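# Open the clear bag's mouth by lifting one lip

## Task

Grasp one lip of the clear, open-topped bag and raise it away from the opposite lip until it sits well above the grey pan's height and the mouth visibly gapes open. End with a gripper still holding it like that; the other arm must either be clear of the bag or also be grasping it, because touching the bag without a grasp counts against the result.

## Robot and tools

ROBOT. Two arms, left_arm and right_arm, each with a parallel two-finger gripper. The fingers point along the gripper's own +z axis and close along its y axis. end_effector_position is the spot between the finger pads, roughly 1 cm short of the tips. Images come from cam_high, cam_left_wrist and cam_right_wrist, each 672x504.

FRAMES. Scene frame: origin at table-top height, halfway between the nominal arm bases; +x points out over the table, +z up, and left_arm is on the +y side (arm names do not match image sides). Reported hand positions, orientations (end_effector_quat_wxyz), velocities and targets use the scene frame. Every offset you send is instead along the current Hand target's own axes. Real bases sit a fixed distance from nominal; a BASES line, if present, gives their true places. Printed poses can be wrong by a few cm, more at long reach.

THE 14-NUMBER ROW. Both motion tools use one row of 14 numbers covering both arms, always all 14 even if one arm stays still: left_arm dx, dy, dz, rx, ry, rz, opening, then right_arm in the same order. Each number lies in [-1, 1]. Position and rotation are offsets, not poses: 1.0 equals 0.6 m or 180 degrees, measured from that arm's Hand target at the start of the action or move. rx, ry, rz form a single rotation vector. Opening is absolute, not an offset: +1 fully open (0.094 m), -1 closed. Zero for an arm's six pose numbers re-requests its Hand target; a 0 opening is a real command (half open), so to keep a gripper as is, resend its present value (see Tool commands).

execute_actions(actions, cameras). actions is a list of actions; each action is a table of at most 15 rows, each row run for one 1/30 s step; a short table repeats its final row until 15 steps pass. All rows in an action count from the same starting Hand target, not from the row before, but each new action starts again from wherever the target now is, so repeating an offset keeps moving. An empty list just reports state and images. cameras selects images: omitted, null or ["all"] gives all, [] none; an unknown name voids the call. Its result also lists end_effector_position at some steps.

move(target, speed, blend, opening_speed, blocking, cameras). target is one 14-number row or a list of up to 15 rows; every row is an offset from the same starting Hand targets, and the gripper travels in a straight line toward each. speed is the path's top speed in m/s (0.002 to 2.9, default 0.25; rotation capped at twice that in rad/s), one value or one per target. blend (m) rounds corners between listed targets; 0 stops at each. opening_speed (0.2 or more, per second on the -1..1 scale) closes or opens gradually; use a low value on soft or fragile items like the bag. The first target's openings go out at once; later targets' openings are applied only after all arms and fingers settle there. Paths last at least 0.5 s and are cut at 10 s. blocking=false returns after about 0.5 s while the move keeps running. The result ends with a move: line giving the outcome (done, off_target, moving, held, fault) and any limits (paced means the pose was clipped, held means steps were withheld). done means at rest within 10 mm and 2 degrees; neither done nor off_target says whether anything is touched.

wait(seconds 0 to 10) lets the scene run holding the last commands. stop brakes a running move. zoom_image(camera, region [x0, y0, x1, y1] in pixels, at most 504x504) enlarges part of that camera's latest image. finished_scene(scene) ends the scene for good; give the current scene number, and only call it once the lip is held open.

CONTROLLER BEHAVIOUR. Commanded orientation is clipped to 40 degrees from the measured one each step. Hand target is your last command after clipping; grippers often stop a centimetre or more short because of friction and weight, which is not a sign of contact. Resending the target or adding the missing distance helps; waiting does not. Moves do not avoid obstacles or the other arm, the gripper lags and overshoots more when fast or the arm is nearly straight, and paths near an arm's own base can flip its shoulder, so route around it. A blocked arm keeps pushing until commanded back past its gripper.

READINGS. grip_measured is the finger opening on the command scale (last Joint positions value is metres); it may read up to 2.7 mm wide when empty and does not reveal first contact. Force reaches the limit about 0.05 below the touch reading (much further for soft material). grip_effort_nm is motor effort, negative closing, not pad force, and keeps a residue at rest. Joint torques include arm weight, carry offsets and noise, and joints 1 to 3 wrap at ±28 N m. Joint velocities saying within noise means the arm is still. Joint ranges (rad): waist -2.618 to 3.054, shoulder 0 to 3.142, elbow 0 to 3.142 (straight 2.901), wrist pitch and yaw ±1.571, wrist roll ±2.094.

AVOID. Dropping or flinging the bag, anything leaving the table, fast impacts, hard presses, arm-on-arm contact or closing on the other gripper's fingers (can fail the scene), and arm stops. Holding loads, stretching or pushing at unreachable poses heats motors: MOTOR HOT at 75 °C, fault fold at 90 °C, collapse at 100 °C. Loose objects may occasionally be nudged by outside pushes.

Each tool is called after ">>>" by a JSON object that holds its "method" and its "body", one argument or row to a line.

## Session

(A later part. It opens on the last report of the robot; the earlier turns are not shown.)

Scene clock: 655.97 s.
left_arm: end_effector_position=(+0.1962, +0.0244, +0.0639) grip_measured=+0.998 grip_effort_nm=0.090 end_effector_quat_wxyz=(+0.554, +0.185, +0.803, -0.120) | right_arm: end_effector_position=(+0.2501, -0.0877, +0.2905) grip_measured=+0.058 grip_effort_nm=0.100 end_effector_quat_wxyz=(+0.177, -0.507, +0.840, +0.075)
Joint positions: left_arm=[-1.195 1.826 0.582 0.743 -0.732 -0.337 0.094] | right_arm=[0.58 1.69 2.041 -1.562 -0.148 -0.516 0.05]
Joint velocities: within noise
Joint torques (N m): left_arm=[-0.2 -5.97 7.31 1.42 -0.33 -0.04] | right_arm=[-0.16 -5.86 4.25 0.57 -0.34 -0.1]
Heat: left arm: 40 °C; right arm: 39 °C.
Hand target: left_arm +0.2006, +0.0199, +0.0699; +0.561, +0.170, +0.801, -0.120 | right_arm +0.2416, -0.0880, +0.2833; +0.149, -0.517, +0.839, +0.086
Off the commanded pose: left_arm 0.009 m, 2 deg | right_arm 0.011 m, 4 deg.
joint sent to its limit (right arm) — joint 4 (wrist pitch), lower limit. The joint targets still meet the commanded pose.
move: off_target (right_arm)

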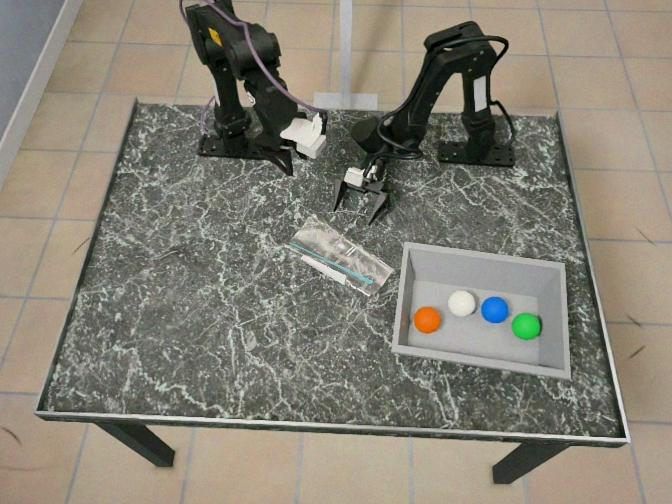

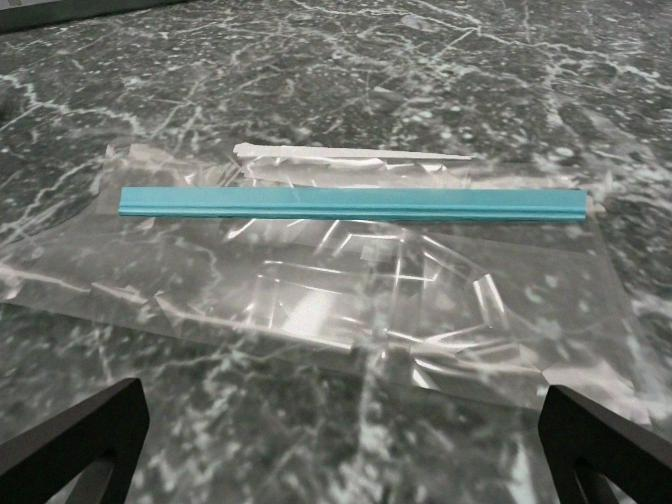

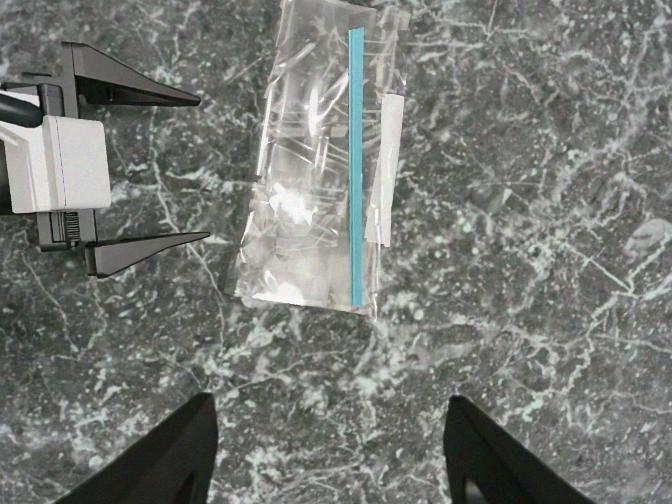

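>>> {"method": "move", "body": {
  "target": [0,0,0,0,0,0,1,-0.063,-0.056,0.383,0,0,0,0.06],
  "speed": 0.15
}}

Scene clock: 667.50 s.
left_arm: end_effector_position=(+0.1962, +0.0244, +0.0639) grip_measured=+0.998 grip_effort_nm=0.090 end_effector_quat_wxyz=(+0.554, +0.185, +0.803, -0.120) | right_arm: end_effector_position=(+0.3248, -0.0066, +0.0905) grip_measured=+0.058 grip_effort_nm=0.090 end_effector_quat_wxyz=(+0.152, -0.521, +0.836, +0.083)
Joint positions: left_arm=[-1.195 1.826 0.582 0.743 -0.732 -0.337 0.094] | right_arm=[0.647 2 1.626 -0.881 -0.148 -0.48 0.05]
Joint velocities: within noise
Joint torques (N m): left_arm=[-0.13 -5.98 7.3 1.41 -0.32 -0.06] | right_arm=[0.4 -7.9 5.59 1.04 -0.09 0.11]
Heat: left arm: 41 °C; right arm: 37 °C.
Hand target: left_arm +0.2006, +0.0199, +0.0699; +0.561, +0.170, +0.801, -0.120 | right_arm +0.3244, -0.0028, +0.0803; +0.149, -0.517, +0.839, +0.086
Off the commanded pose: left_arm 0.009 m, 2 deg | right_arm 0.011 m, 1 deg.
move: off_target (right_arm)

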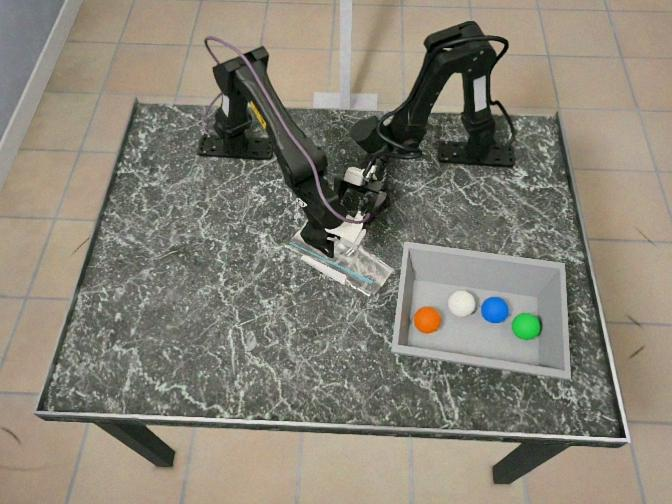

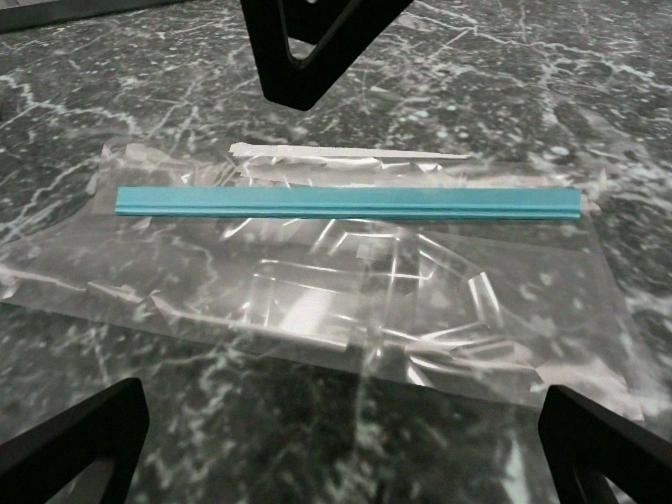

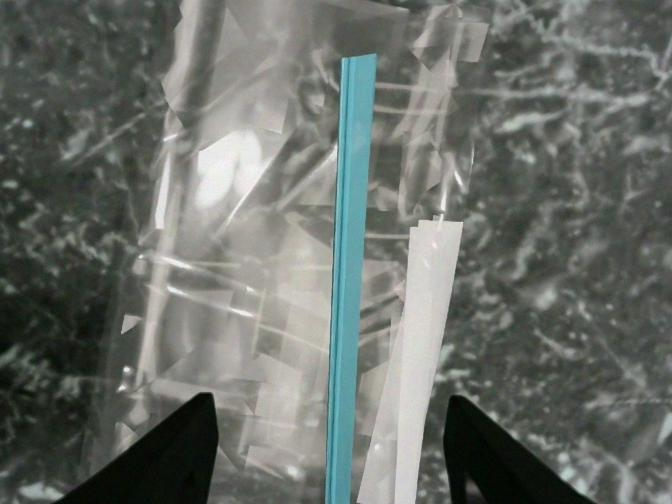

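>>> {"method": "move", "body": {
  "target": [0,0,0,0,0,0,1,0.036,-0.006,0.098,0,0,0.02,0.06],
  "speed": 0.08,
  "cameras": ["cam_left_wrist","cam_right_wrist"]
}}

>>> {"method": "zoom_image", "body": {
  "camera": "cam_left_wrist",
  "region": [150, 100, 500, 320]
}}

Scene clock: 674.03 s.
left_arm: end_effector_position=(+0.1962, +0.0244, +0.0639) grip_measured=+0.998 grip_effort_nm=0.090 end_effector_quat_wxyz=(+0.554, +0.185, +0.803, -0.120) | right_arm: end_effector_position=(+0.3291, -0.0037, +0.0315) grip_measured=+0.058 grip_effort_nm=0.095 end_effector_quat_wxyz=(+0.153, -0.498, +0.849, +0.088)
Joint positions: left_arm=[-1.195 1.826 0.582 0.743 -0.732 -0.337 0.094] | right_arm=[0.647 2.068 1.482 -0.662 -0.148 -0.427 0.05]
Joint velocities: within noise
Joint torques (N m): left_arm=[-0.17 -6 7.31 1.41 -0.32 -0.05] | right_arm=[-0.38 -7.84 4.88 1.03 -0.12 0.11]
Heat: left arm: 41 °C; right arm: 37 °C.
Hand target: left_arm +0.2006, +0.0199, +0.0699; +0.561, +0.170, +0.801, -0.120 | right_arm +0.3279, -0.0051, +0.0176; +0.146, -0.490, +0.855, +0.091
Off the commanded pose: left_arm 0.009 m, 2 deg | right_arm 0.014 m, 1 deg.
move: off_target (right_arm)
Images, in order (width x height): cam_left_wrist 672x504, cam_right_wrist 672x504.

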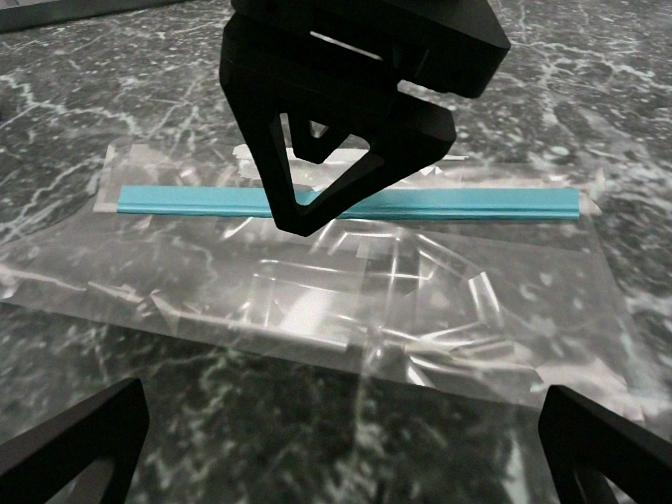

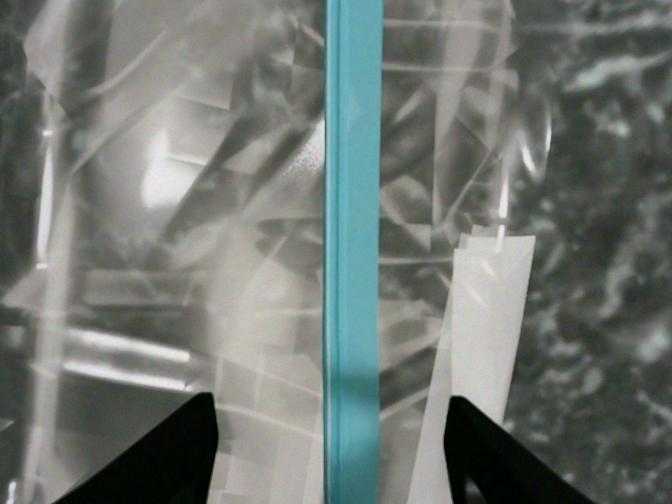

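Scaled by 1.440 from the camera's 672x504 image, which has a finer 960x720 frame.

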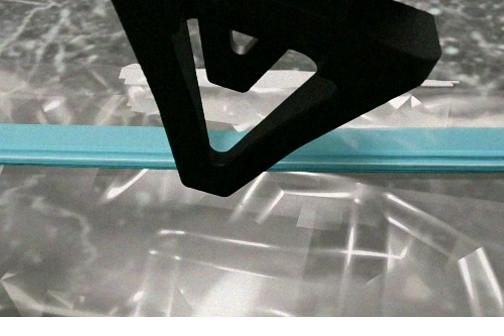

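>>> {"method": "move", "body": {
  "target": [0,0,0,0,0,0,1,0.005,0,0.015,0,0,0,-0.4],
  "speed": 0.05,
  "opening_speed": 0.4,
  "cameras": ["cam_left_wrist","cam_right_wrist"]
}}

>>> {"method": "zoom_image", "body": {
  "camera": "cam_left_wrist",
  "region": [150, 100, 500, 320]
}}

Scene clock: 680.13 s.
left_arm: end_effector_position=(+0.1962, +0.0244, +0.0639) grip_measured=+0.998 grip_effort_nm=0.085 end_effector_quat_wxyz=(+0.554, +0.185, +0.803, -0.120) | right_arm: end_effector_position=(+0.3301, -0.0030, +0.0240) grip_measured=-0.398 grip_effort_nm=-0.110 end_effector_quat_wxyz=(+0.155, -0.498, +0.848, +0.088)
Joint positions: left_arm=[-1.195 1.826 0.582 0.743 -0.732 -0.337 0.094] | right_arm=[0.647 2.079 1.466 -0.63 -0.148 -0.427 0.028]
Joint velocities: within noise
Joint torques (N m): left_arm=[-0.17 -5.97 7.32 1.4 -0.32 -0.04] | right_arm=[-0.31 -7.66 4.75 1.04 -0.12 0.11]
Heat: left arm: 41 °C; right arm: 37 °C.
Hand target: left_arm +0.2006, +0.0199, +0.0699; +0.561, +0.170, +0.801, -0.120 | right_arm +0.3280, -0.0048, +0.0083; +0.146, -0.490, +0.854, +0.091
Off the commanded pose: left_arm 0.009 m, 2 deg | right_arm 0.016 m, 2 deg.
move: off_target (right_arm)
Images, in order (width x height): cam_left_wrist 672x504, cam_right_wrist 672x504.

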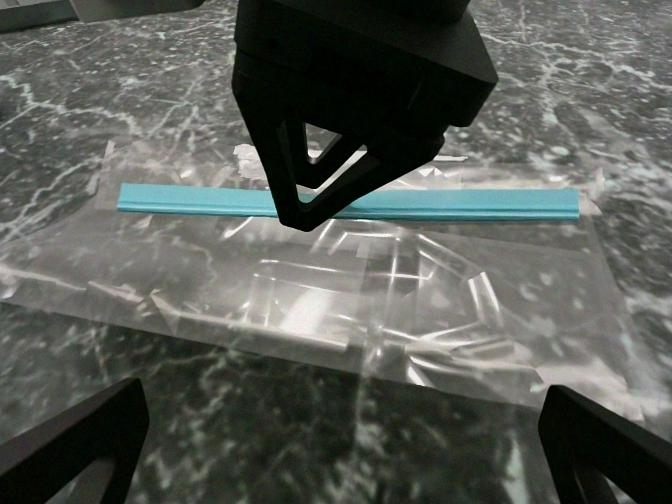

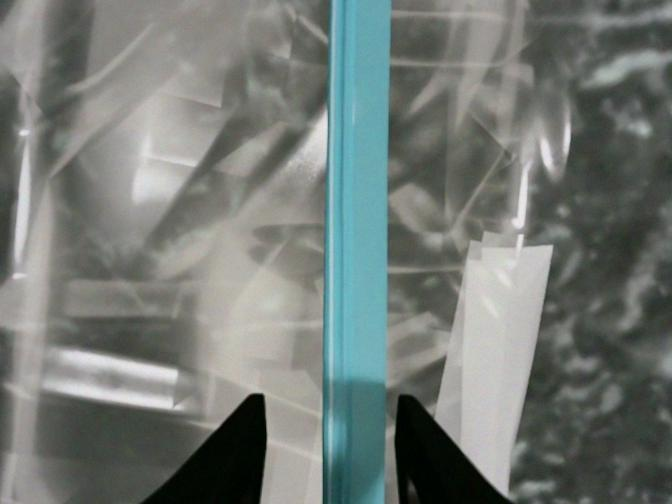

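Scaled by 1.440 from the camera's 672x504 image, which has a finer 960x720 frame.

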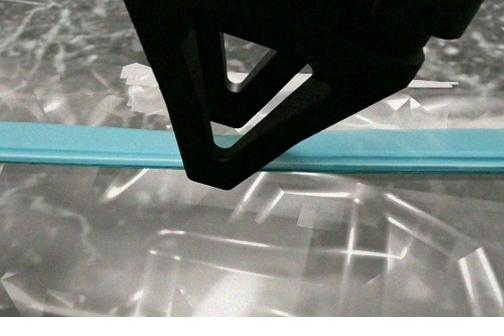

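>>> {"method": "move", "body": {
  "target": [0,0,0,0,0,0,1,0.005,0,0.015,0,0,0,-0.4],
  "speed": 0.05,
  "cameras": []
}}

>>> {"method": "move", "body": {
  "target": [0,0,0,0,0,0,1,0,0,0,0,0,0,-1],
  "opening_speed": 0.25,
  "cameras": ["cam_left_wrist","cam_right_wrist"]
}}

>>> {"method": "zoom_image", "body": {
  "camera": "cam_left_wrist",
  "region": [150, 100, 500, 320]
}}

Scene clock: 687.20 s.
left_arm: end_effector_position=(+0.1962, +0.0244, +0.0639) grip_measured=+0.998 grip_effort_nm=0.090 end_effector_quat_wxyz=(+0.554, +0.185, +0.803, -0.120) | right_arm: end_effector_position=(+0.3323, -0.0014, +0.0190) grip_measured=-0.398 grip_effort_nm=-0.115 end_effector_quat_wxyz=(+0.161, -0.498, +0.848, +0.088)
Joint positions: left_arm=[-1.195 1.826 0.582 0.743 -0.732 -0.337 0.094] | right_arm=[0.647 2.087 1.453 -0.597 -0.148 -0.425 0.028]
Joint velocities: within noise
Joint torques (N m): left_arm=[-0.16 -5.97 7.31 1.42 -0.32 -0.06] | right_arm=[-0.25 -7.27 4.31 1.06 -0.11 0.11]
Heat: left arm: 41 °C; right arm: 36 °C.
Hand target: left_arm +0.2006, +0.0199, +0.0699; +0.561, +0.170, +0.801, -0.120 | right_arm +0.3280, -0.0046, -0.0014; +0.146, -0.490, +0.855, +0.091
Off the commanded pose: left_arm 0.009 m, 2 deg | right_arm 0.021 m, 2 deg.
move: off_target (right_arm)
No camera images: "cameras" was empty.

Scene clock: 690.10 s.
left_arm: end_effector_position=(+0.1962, +0.0244, +0.0639) grip_measured=+0.998 grip_effort_nm=0.090 end_effector_quat_wxyz=(+0.554, +0.185, +0.803, -0.120) | right_arm: end_effector_position=(+0.3330, -0.0010, +0.0189) grip_measured=-0.995 grip_effort_nm=-0.286 end_effector_quat_wxyz=(+0.163, -0.498, +0.847, +0.088)
Joint positions: left_arm=[-1.195 1.826 0.582 0.743 -0.732 -0.337 0.094] | right_arm=[0.647 2.087 1.452 -0.591 -0.148 -0.427 0]
Joint velocities: within noise
Joint torques (N m): left_arm=[-0.16 -5.98 7.31 1.41 -0.32 -0.05] | right_arm=[-0.25 -7.25 4.48 0.99 -0.12 0.11]
Heat: left arm: 41 °C; right arm: 36 °C.
Hand target: left_arm +0.2006, +0.0199, +0.0699; +0.561, +0.170, +0.801, -0.120 | right_arm +0.3280, -0.0046, -0.0013; +0.146, -0.490, +0.855, +0.091
Off the commanded pose: left_arm 0.009 m, 2 deg | right_arm 0.021 m, 2 deg.
move: off_target (right_arm)
Images, in order (width x height): cam_left_wrist 672x504, cam_right_wrist 672x504.

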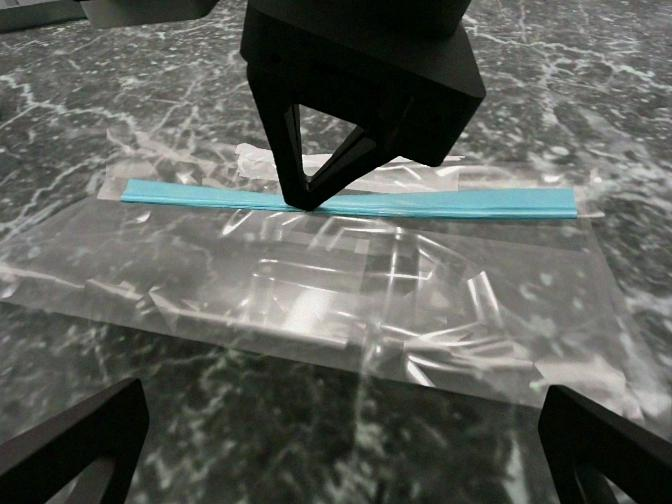

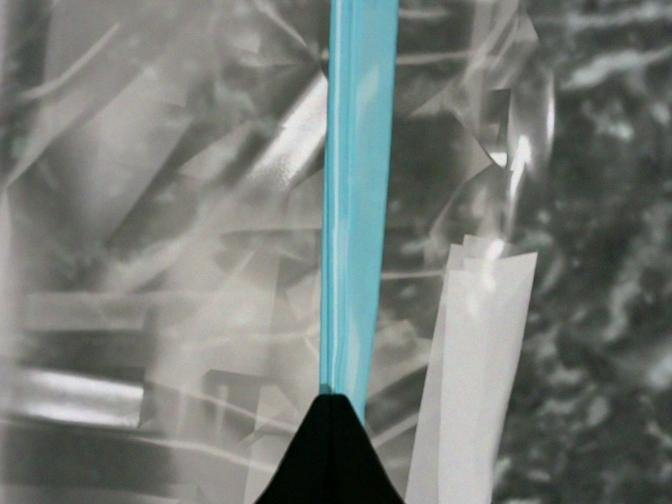

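Scaled by 1.440 from the camera's 672x504 image, which has a finer 960x720 frame.

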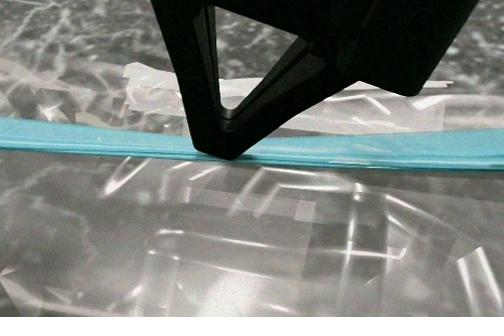

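>>> {"method": "move", "body": {
  "target": [0,0,0,0,0,0,1,-0.034,0,-0.1,0,0,0,-1],
  "speed": 0.06,
  "cameras": ["cam_left_wrist","cam_right_wrist"]
}}

Scene clock: 694.73 s.
left_arm: end_effector_position=(+0.1962, +0.0244, +0.0639) grip_measured=+0.998 grip_effort_nm=0.085 end_effector_quat_wxyz=(+0.554, +0.185, +0.803, -0.120) | right_arm: end_effector_position=(+0.3215, -0.0090, +0.0404) grip_measured=-0.995 grip_effort_nm=-0.281 end_effector_quat_wxyz=(+0.127, -0.498, +0.854, +0.086)
Joint positions: left_arm=[-1.195 1.826 0.582 0.743 -0.732 -0.337 0.094] | right_arm=[0.647 2.064 1.53 -0.766 -0.148 -0.425 0]
Joint velocities: within noise
Joint torques (N m): left_arm=[-0.18 -5.98 7.3 1.4 -0.31 -0.03] | right_arm=[-0.49 -11.51 9.28 0.44 -0.13 0.09]
Heat: left arm: 41 °C; right arm: 36 °C.
Hand target: left_arm +0.2006, +0.0199, +0.0699; +0.561, +0.170, +0.801, -0.120 | right_arm +0.3281, -0.0059, +0.0621; +0.146, -0.490, +0.854, +0.091
Off the commanded pose: left_arm 0.009 m, 2 deg | right_arm 0.023 m, 2 deg.
move: off_target (right_arm)
Images, in order (width x height): cam_left_wrist 672x504, cam_right_wrist 672x504.

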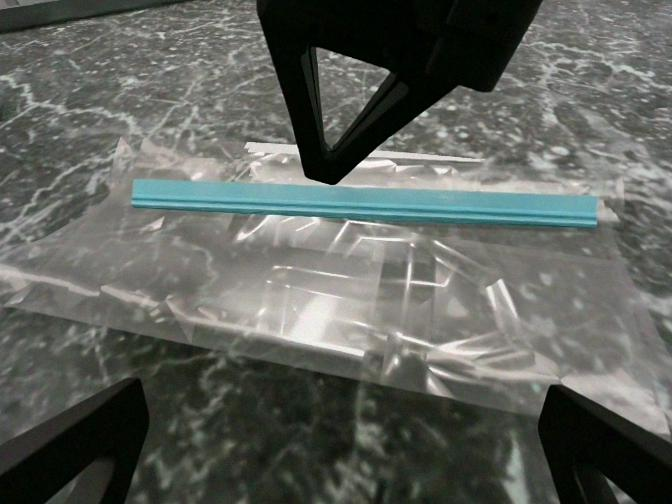

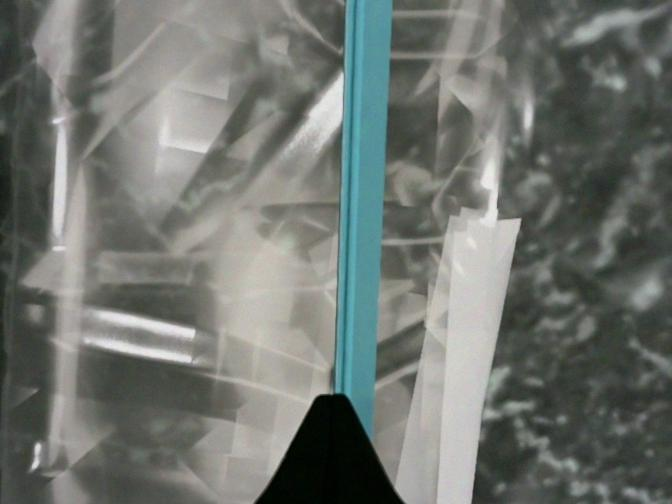

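>>> {"method": "move", "body": {
  "target": [
    [0,0,0,0,0,0,1,-0.01,-0.05,-0.03,0,0,0,0.4],
    [0,0,0,0,0,0,1,0.03,-0.05,0.1,0,0,0,0.4]
  ],
  "speed": 0.08,
  "cameras": ["cam_left_wrist","cam_right_wrist"]
}}

>>> {"method": "move", "body": {
  "target": [0,0,0,0,0,0,1,0,0,0,0,0,0,-1],
  "opening_speed": 0.3,
  "cameras": ["cam_left_wrist","cam_right_wrist"]
}}

Scene clock: 714.80 s.
left_arm: end_effector_position=(+0.1962, +0.0244, +0.0639) grip_measured=+0.998 grip_effort_nm=0.085 end_effector_quat_wxyz=(+0.554, +0.185, +0.803, -0.120) | right_arm: end_effector_position=(+0.3625, -0.0199, +0.0191) grip_measured=+0.398 grip_effort_nm=0.090 end_effector_quat_wxyz=(+0.160, -0.480, +0.858, +0.084)
Joint positions: left_arm=[-1.195 1.826 0.582 0.743 -0.732 -0.337 0.094] | right_arm=[0.577 2.143 1.545 -0.643 -0.156 -0.454 0.066]
Joint velocities: within noise
Joint torques (N m): left_arm=[-0.16 -6 7.31 1.41 -0.32 -0.05] | right_arm=[0.32 -7.75 4.42 1.02 -0.25 -0.08]
Heat: left arm: 42 °C; right arm: 39 °C.
Hand target: left_arm +0.2006, +0.0199, +0.0699; +0.561, +0.170, +0.801, -0.120 | right_arm +0.3551, -0.0178, -0.0009; +0.146, -0.490, +0.855, +0.091
Off the commanded pose: left_arm 0.009 m, 2 deg | right_arm 0.021 m, 2 deg.
move: off_target (right_arm)
Images, in order (width x height): cam_left_wrist 672x504, cam_right_wrist 672x504.

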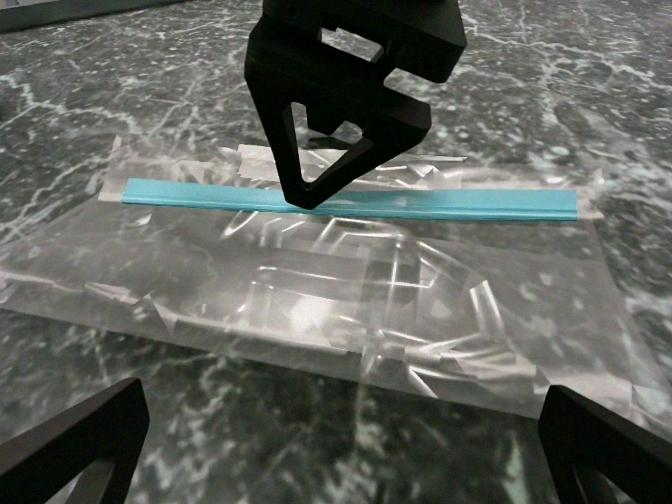

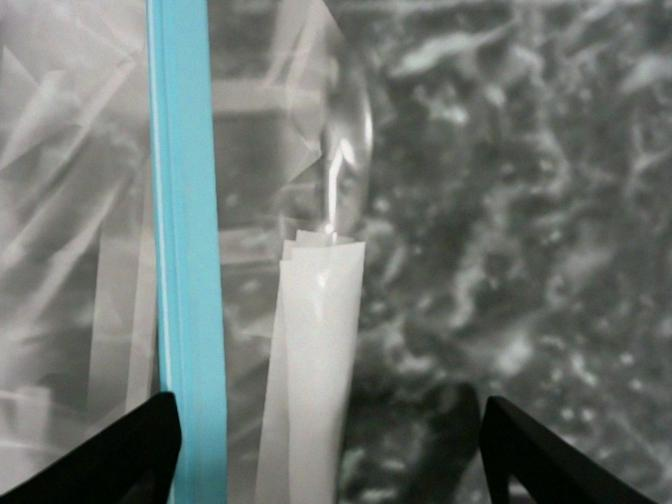

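Scene clock: 719.97 s.
left_arm: end_effector_position=(+0.1962, +0.0244, +0.0639) grip_measured=+0.998 grip_effort_nm=0.095 end_effector_quat_wxyz=(+0.554, +0.185, +0.803, -0.120) | right_arm: end_effector_position=(+0.3631, -0.0195, +0.0193) grip_measured=-0.987 grip_effort_nm=-0.711 end_effector_quat_wxyz=(+0.161, -0.480, +0.858, +0.084)
Joint positions: left_arm=[-1.195 1.826 0.582 0.743 -0.732 -0.337 0.094] | right_arm=[0.577 2.143 1.545 -0.64 -0.156 -0.454 0.001]
Joint velocities: within noise
Joint torques (N m): left_arm=[-0.18 -6 7.31 1.42 -0.32 -0.05] | right_arm=[0.35 -7.75 4.45 1.01 -0.24 -0.08]
Heat: left arm: 42 °C; right arm: 38 °C.
Hand target: left_arm +0.2006, +0.0199, +0.0699; +0.561, +0.170, +0.801, -0.120 | right_arm +0.3551, -0.0178, -0.0009; +0.146, -0.490, +0.855, +0.091
Off the commanded pose: left_arm 0.009 m, 2 deg | right_arm 0.022 m, 2 deg.
move: off_target (right_arm)
Images, in order (width x height): cam_left_wrist 672x504, cam_right_wrist 672x504.

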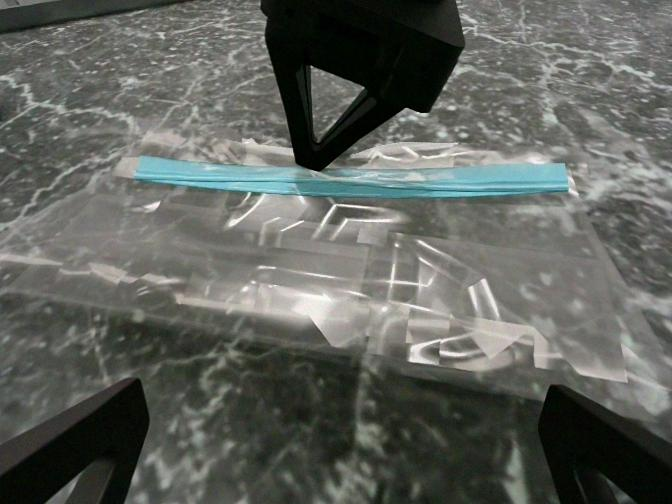

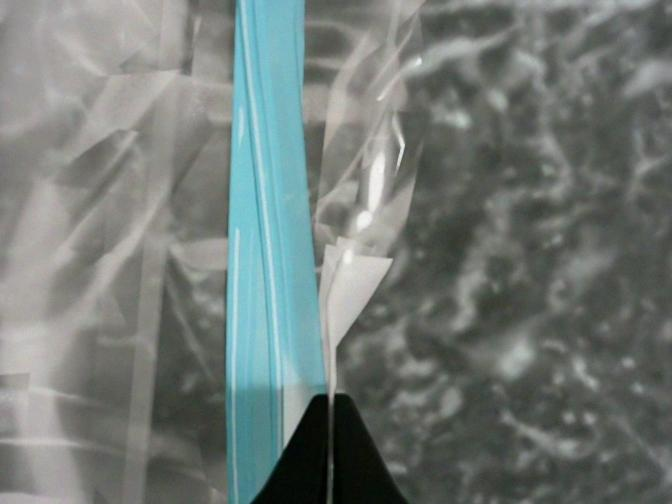

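>>> {"method": "move", "body": {
  "target": [0,0,0,0,0,0,1,-0.046,0,-0.125,0,0,0,-1],
  "speed": 0.06,
  "cameras": ["cam_left_wrist","cam_right_wrist"]
}}

>>> {"method": "zoom_image", "body": {
  "camera": "cam_left_wrist",
  "region": [100, 50, 600, 350]
}}

>>> {"method": "zoom_image", "body": {
  "camera": "cam_right_wrist",
  "region": [150, 50, 500, 450]
}}

Scene clock: 727.30 s.
left_arm: end_effector_position=(+0.1962, +0.0244, +0.0639) grip_measured=+0.998 grip_effort_nm=0.090 end_effector_quat_wxyz=(+0.554, +0.185, +0.803, -0.120) | right_arm: end_effector_position=(+0.3532, -0.0255, +0.0547) grip_measured=-0.987 grip_effort_nm=-0.706 end_effector_quat_wxyz=(+0.123, -0.480, +0.864, +0.083)
Joint positions: left_arm=[-1.195 1.826 0.582 0.743 -0.732 -0.337 0.094] | right_arm=[0.577 2.123 1.683 -0.875 -0.156 -0.454 0.001]
Joint velocities: within noise
Joint torques (N m): left_arm=[-0.2 -5.98 7.32 1.4 -0.32 -0.05] | right_arm=[0.25 -12.18 9.5 0.42 -0.25 -0.09]
Heat: left arm: 42 °C; right arm: 38 °C.
Hand target: left_arm +0.2006, +0.0199, +0.0699; +0.561, +0.170, +0.801, -0.120 | right_arm +0.3562, -0.0177, +0.0790; +0.146, -0.490, +0.855, +0.091
Off the commanded pose: left_arm 0.009 m, 2 deg | right_arm 0.026 m, 3 deg.
move: off_target (right_arm)
Images, in order (width x height): cam_left_wrist 672x504, cam_right_wrist 672x504.

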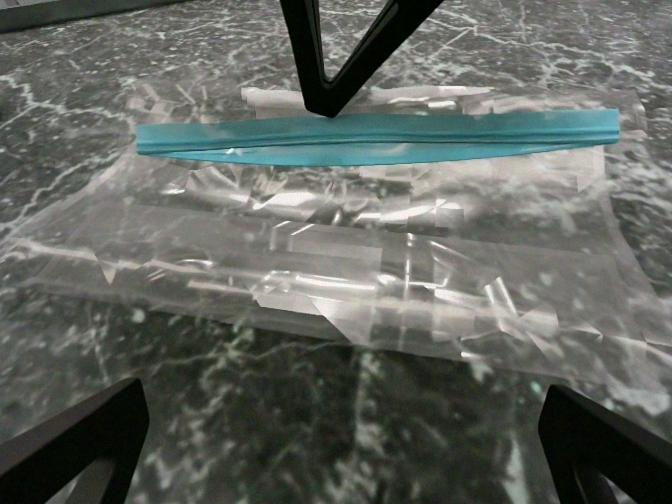

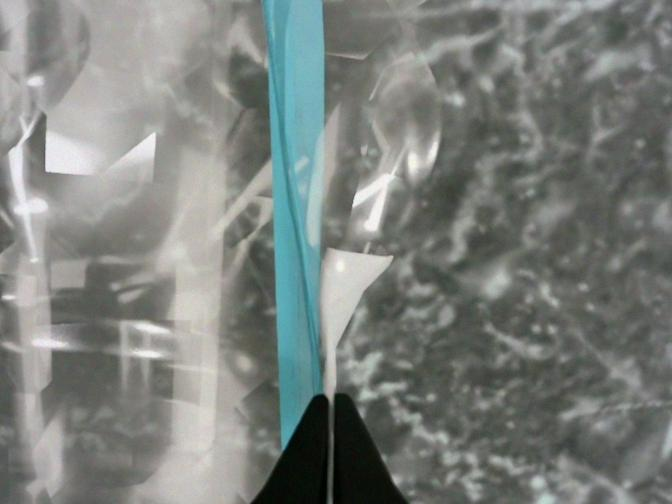

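Scaled by 1.008 from the camera's 672x504 image, which has a finer 960x720 frame.

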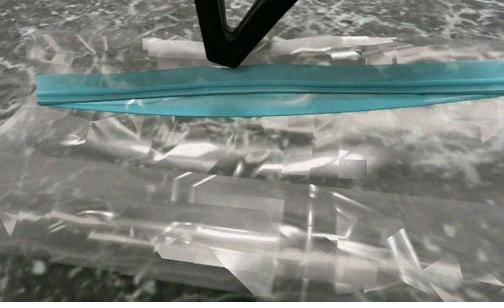

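Scaled by 1.260 from the camera's 672x504 image, which has a finer 960x720 frame.

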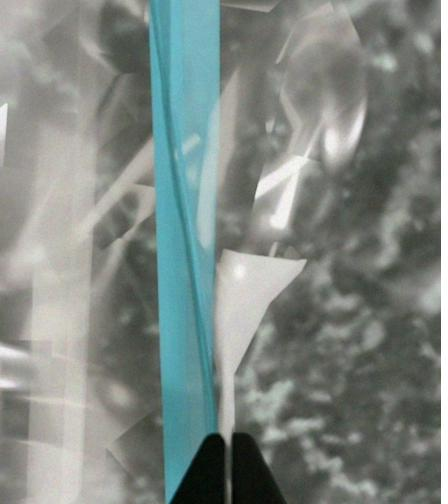

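>>> {"method": "move", "body": {
  "target": [0,0,0,0,0,0,1,-0.046,0,-0.125,0,0,0,-1],
  "speed": 0.06,
  "cameras": ["cam_left_wrist","cam_right_wrist"]
}}

>>> {"method": "zoom_image", "body": {
  "camera": "cam_left_wrist",
  "region": [100, 0, 672, 300]
}}

Scene clock: 733.23 s.
left_arm: end_effector_position=(+0.1962, +0.0244, +0.0639) grip_measured=+0.998 grip_effort_nm=0.085 end_effector_quat_wxyz=(+0.554, +0.185, +0.803, -0.120) | right_arm: end_effector_position=(+0.3583, -0.0224, +0.1442) grip_measured=-0.987 grip_effort_nm=-0.711 end_effector_quat_wxyz=(+0.134, -0.480, +0.863, +0.083)
Joint positions: left_arm=[-1.195 1.826 0.582 0.743 -0.732 -0.337 0.094] | right_arm=[0.577 2.116 2.023 -1.2 -0.156 -0.454 0.001]
Joint velocities: within noise
Joint torques (N m): left_arm=[-0.17 -5.98 7.31 1.41 -0.32 -0.06] | right_arm=[0.18 -10.5 9.66 0.48 -0.25 -0.1]
Heat: left arm: 42 °C; right arm: 39 °C.
Hand target: left_arm +0.2006, +0.0199, +0.0699; +0.561, +0.170, +0.801, -0.120 | right_arm +0.3574, -0.0177, +0.1589; +0.146, -0.490, +0.855, +0.091
Off the commanded pose: left_arm 0.009 m, 2 deg | right_arm 0.015 m, 2 deg.
move: off_target (right_arm)
Images, in order (width x height): cam_left_wrist 672x504, cam_right_wrist 672x504.

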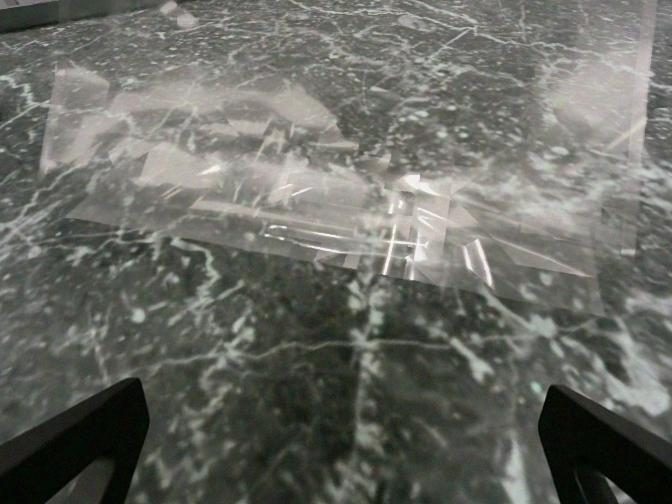

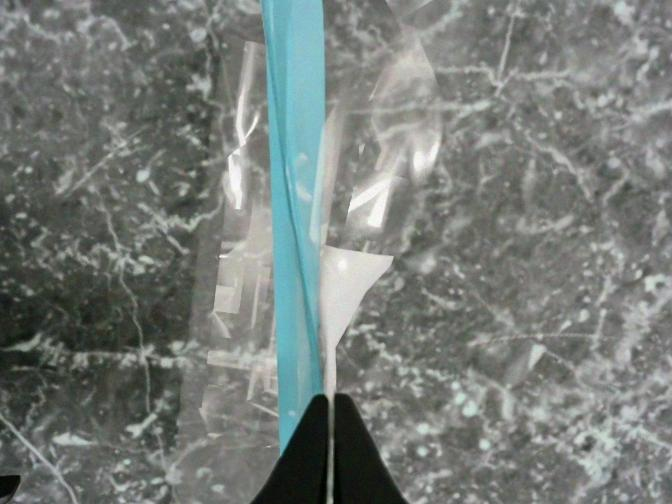

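Region (100, 0, 672, 300) is 572x300 pixels. A region can be at most 504 by 504 pixels.

>>> {"method": "move", "body": {
  "target": [-0.1,0,-0.07,0,-0.05,0,1,0,0,0,0,0,0,-1],
  "cameras": ["cam_left_wrist"]
}}

>>> {"method": "zoom_image", "body": {
  "camera": "cam_left_wrist",
  "region": [100, 0, 600, 300]
}}

Scene clock: 739.73 s.
left_arm: end_effector_position=(+0.1829, +0.0222, +0.1325) grip_measured=+0.998 grip_effort_nm=0.085 end_effector_quat_wxyz=(+0.612, +0.175, +0.760, -0.129) | right_arm: end_effector_position=(+0.3580, -0.0226, +0.1441) grip_measured=-0.987 grip_effort_nm=-0.711 end_effector_quat_wxyz=(+0.133, -0.480, +0.863, +0.083)
Joint positions: left_arm=[-1.265 1.655 0.578 0.743 -0.846 -0.235 0.094] | right_arm=[0.577 2.116 2.023 -1.202 -0.156 -0.454 0.001]
Joint velocities: within noise
Joint torques (N m): left_arm=[-0.2 -7.71 4.12 1.91 -0.26 0.11] | right_arm=[0.16 -10.5 9.68 0.45 -0.25 -0.1]
Heat: left arm: 42 °C; right arm: 40 °C.
Hand target: left_arm +0.1833, +0.0277, +0.1406; +0.622, +0.160, +0.755, -0.133 | right_arm +0.3574, -0.0177, +0.1589; +0.146, -0.490, +0.855, +0.091
Off the commanded pose: left_arm 0.010 m, 2 deg | right_arm 0.016 m, 2 deg.
move: off_target (right_arm)
Images, in order (width x height): cam_left_wrist 672x504.

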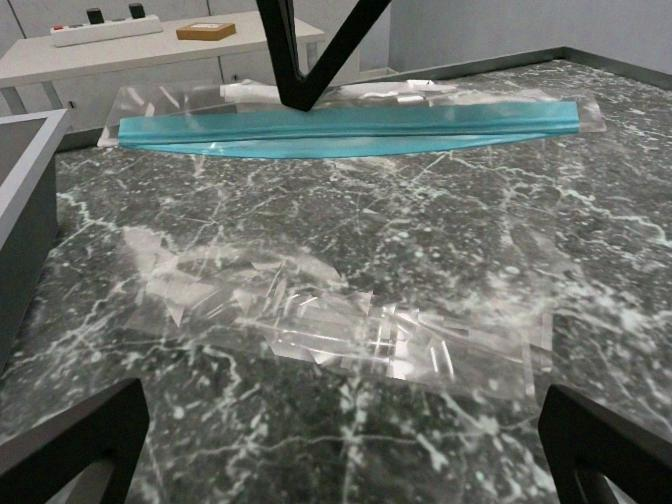

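Scaled by 1.008 from the camera's 672x504 image, which has a finer 960x720 frame.

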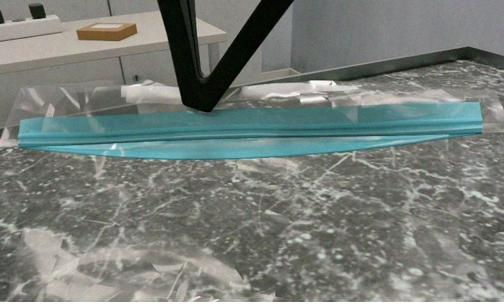

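>>> {"method": "move", "body": {
  "target": [-0.009,0.089,0.064,0.052,-0.044,-0.497,-0.4,0,0,0,0,0,0,-1],
  "speed": 0.2
}}

Scene clock: 804.27 s.
left_arm: end_effector_position=(+0.2402, +0.0576, +0.1323) grip_measured=-0.398 grip_effort_nm=-0.100 end_effector_quat_wxyz=(+0.379, -0.379, +0.611, -0.582) | right_arm: end_effector_position=(+0.3577, -0.0228, +0.1440) grip_measured=-0.987 grip_effort_nm=-0.701 end_effector_quat_wxyz=(+0.133, -0.480, +0.863, +0.083)
Joint positions: left_arm=[-1.028 1.845 0.446 1.355 -0.633 -1.574 0.028] | right_arm=[0.577 2.116 2.023 -1.203 -0.156 -0.454 0.001]
Joint velocities: within noise
Joint torques (N m): left_arm=[0.44 -5.59 3.07 2.41 0.05 0.01] | right_arm=[0.16 -10.5 9.68 0.46 -0.25 -0.1]
Heat: left arm: 48 °C; right arm: 43 °C.
Hand target: left_arm +0.2404, +0.0608, +0.1387; +0.381, -0.380, +0.596, -0.596 | right_arm +0.3574, -0.0177, +0.1589; +0.146, -0.490, +0.855, +0.091
Off the commanded pose: left_arm 0.007 m, 2 deg | right_arm 0.016 m, 2 deg.
move: off_target (right_arm)

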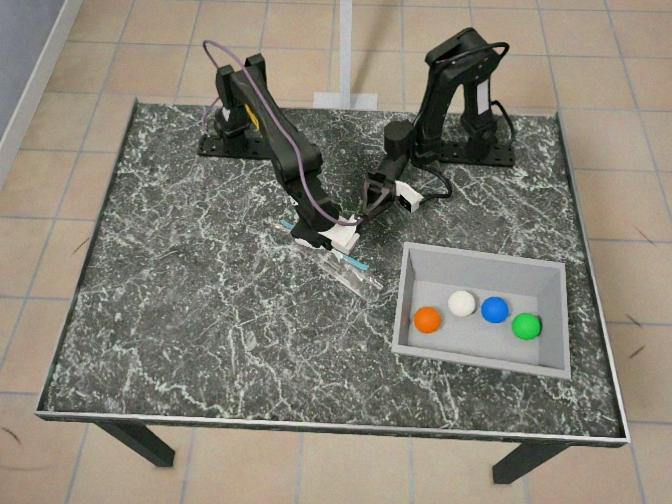

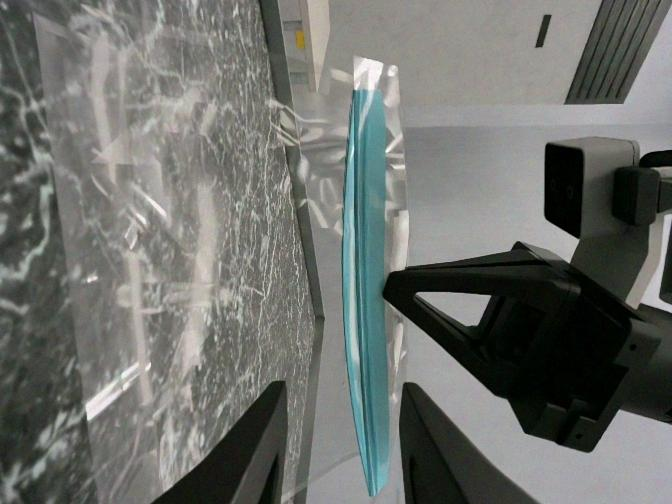

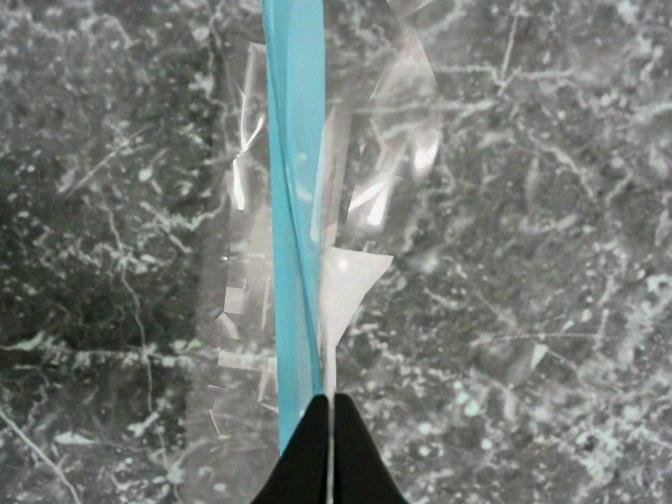

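>>> {"method": "zoom_image", "body": {
  "camera": "cam_left_wrist",
  "region": [290, 60, 470, 260]
}}

>>> {"method": "zoom_image", "body": {
  "camera": "cam_left_wrist",
  "region": [290, 240, 470, 440]
}}

Scaled by 2.520 from the camera's 672x504 image, which has a finer 960x720 frame.

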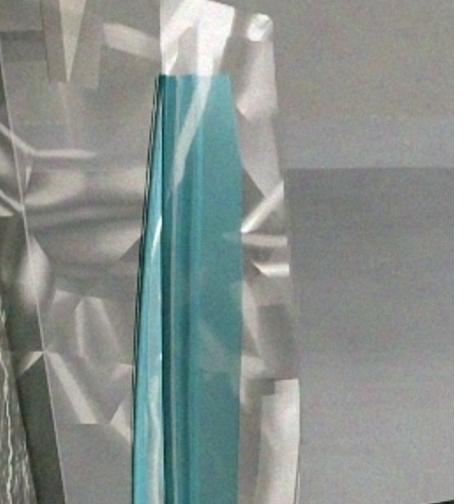

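Scaled by 2.520 from the camera's 672x504 image, which has a finer 960x720 frame.

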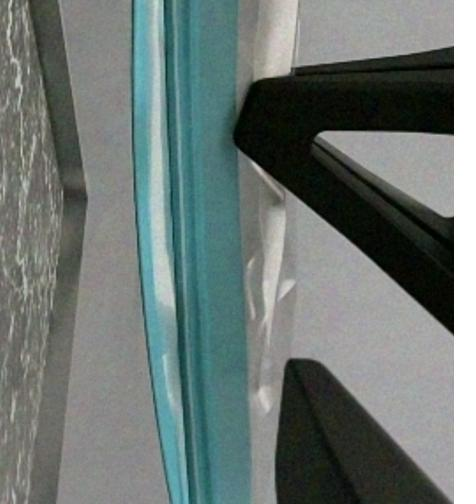

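>>> {"method": "move", "body": {
  "target": [-0.037,0,0.1,0,0,0,-0.4,0,0,0,0,0,0,-1],
  "speed": 0.1,
  "cameras": ["cam_left_wrist","cam_right_wrist"]
}}

>>> {"method": "zoom_image", "body": {
  "camera": "cam_left_wrist",
  "region": [240, 150, 500, 420]
}}

Scene clock: 838.17 s.
left_arm: end_effector_position=(+0.2993, +0.0599, +0.1355) grip_measured=-0.398 grip_effort_nm=-0.105 end_effector_quat_wxyz=(+0.379, -0.381, +0.599, -0.594) | right_arm: end_effector_position=(+0.3577, -0.0228, +0.1440) grip_measured=-0.987 grip_effort_nm=-0.706 end_effector_quat_wxyz=(+0.133, -0.480, +0.863, +0.083)
Joint positions: left_arm=[-0.848 1.939 0.574 1.357 -0.455 -1.574 0.028] | right_arm=[0.577 2.116 2.023 -1.203 -0.156 -0.454 0.001]
Joint velocities: within noise
Joint torques (N m): left_arm=[0.24 -6.54 6.58 1.65 0.07 0.03] | right_arm=[0.16 -10.48 9.68 0.46 -0.25 -0.1]
Heat: left arm: 50 °C; right arm: 44 °C.
Hand target: left_arm +0.3041, +0.0555, +0.1388; +0.381, -0.379, +0.596, -0.596 | right_arm +0.3574, -0.0177, +0.1589; +0.146, -0.490, +0.855, +0.091
Off the commanded pose: left_arm 0.007 m, 0 deg | right_arm 0.016 m, 2 deg.
move: off_target (right_arm)
Images, in order (width x height): cam_left_wrist 672x504, cam_right_wrist 672x504.

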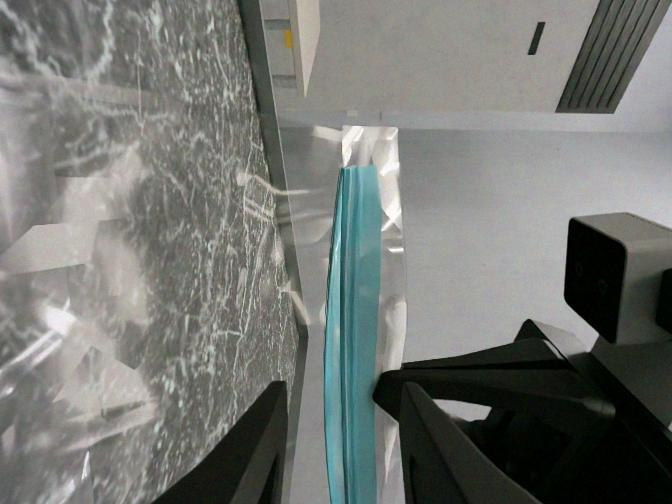

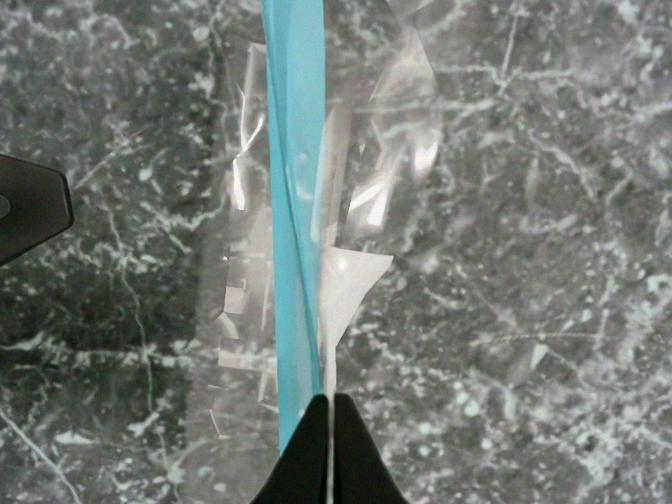

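Scaled by 1.867 from the camera's 672x504 image, which has a finer 960x720 frame.

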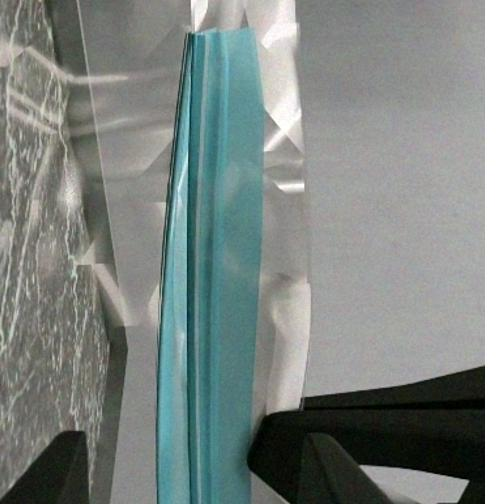

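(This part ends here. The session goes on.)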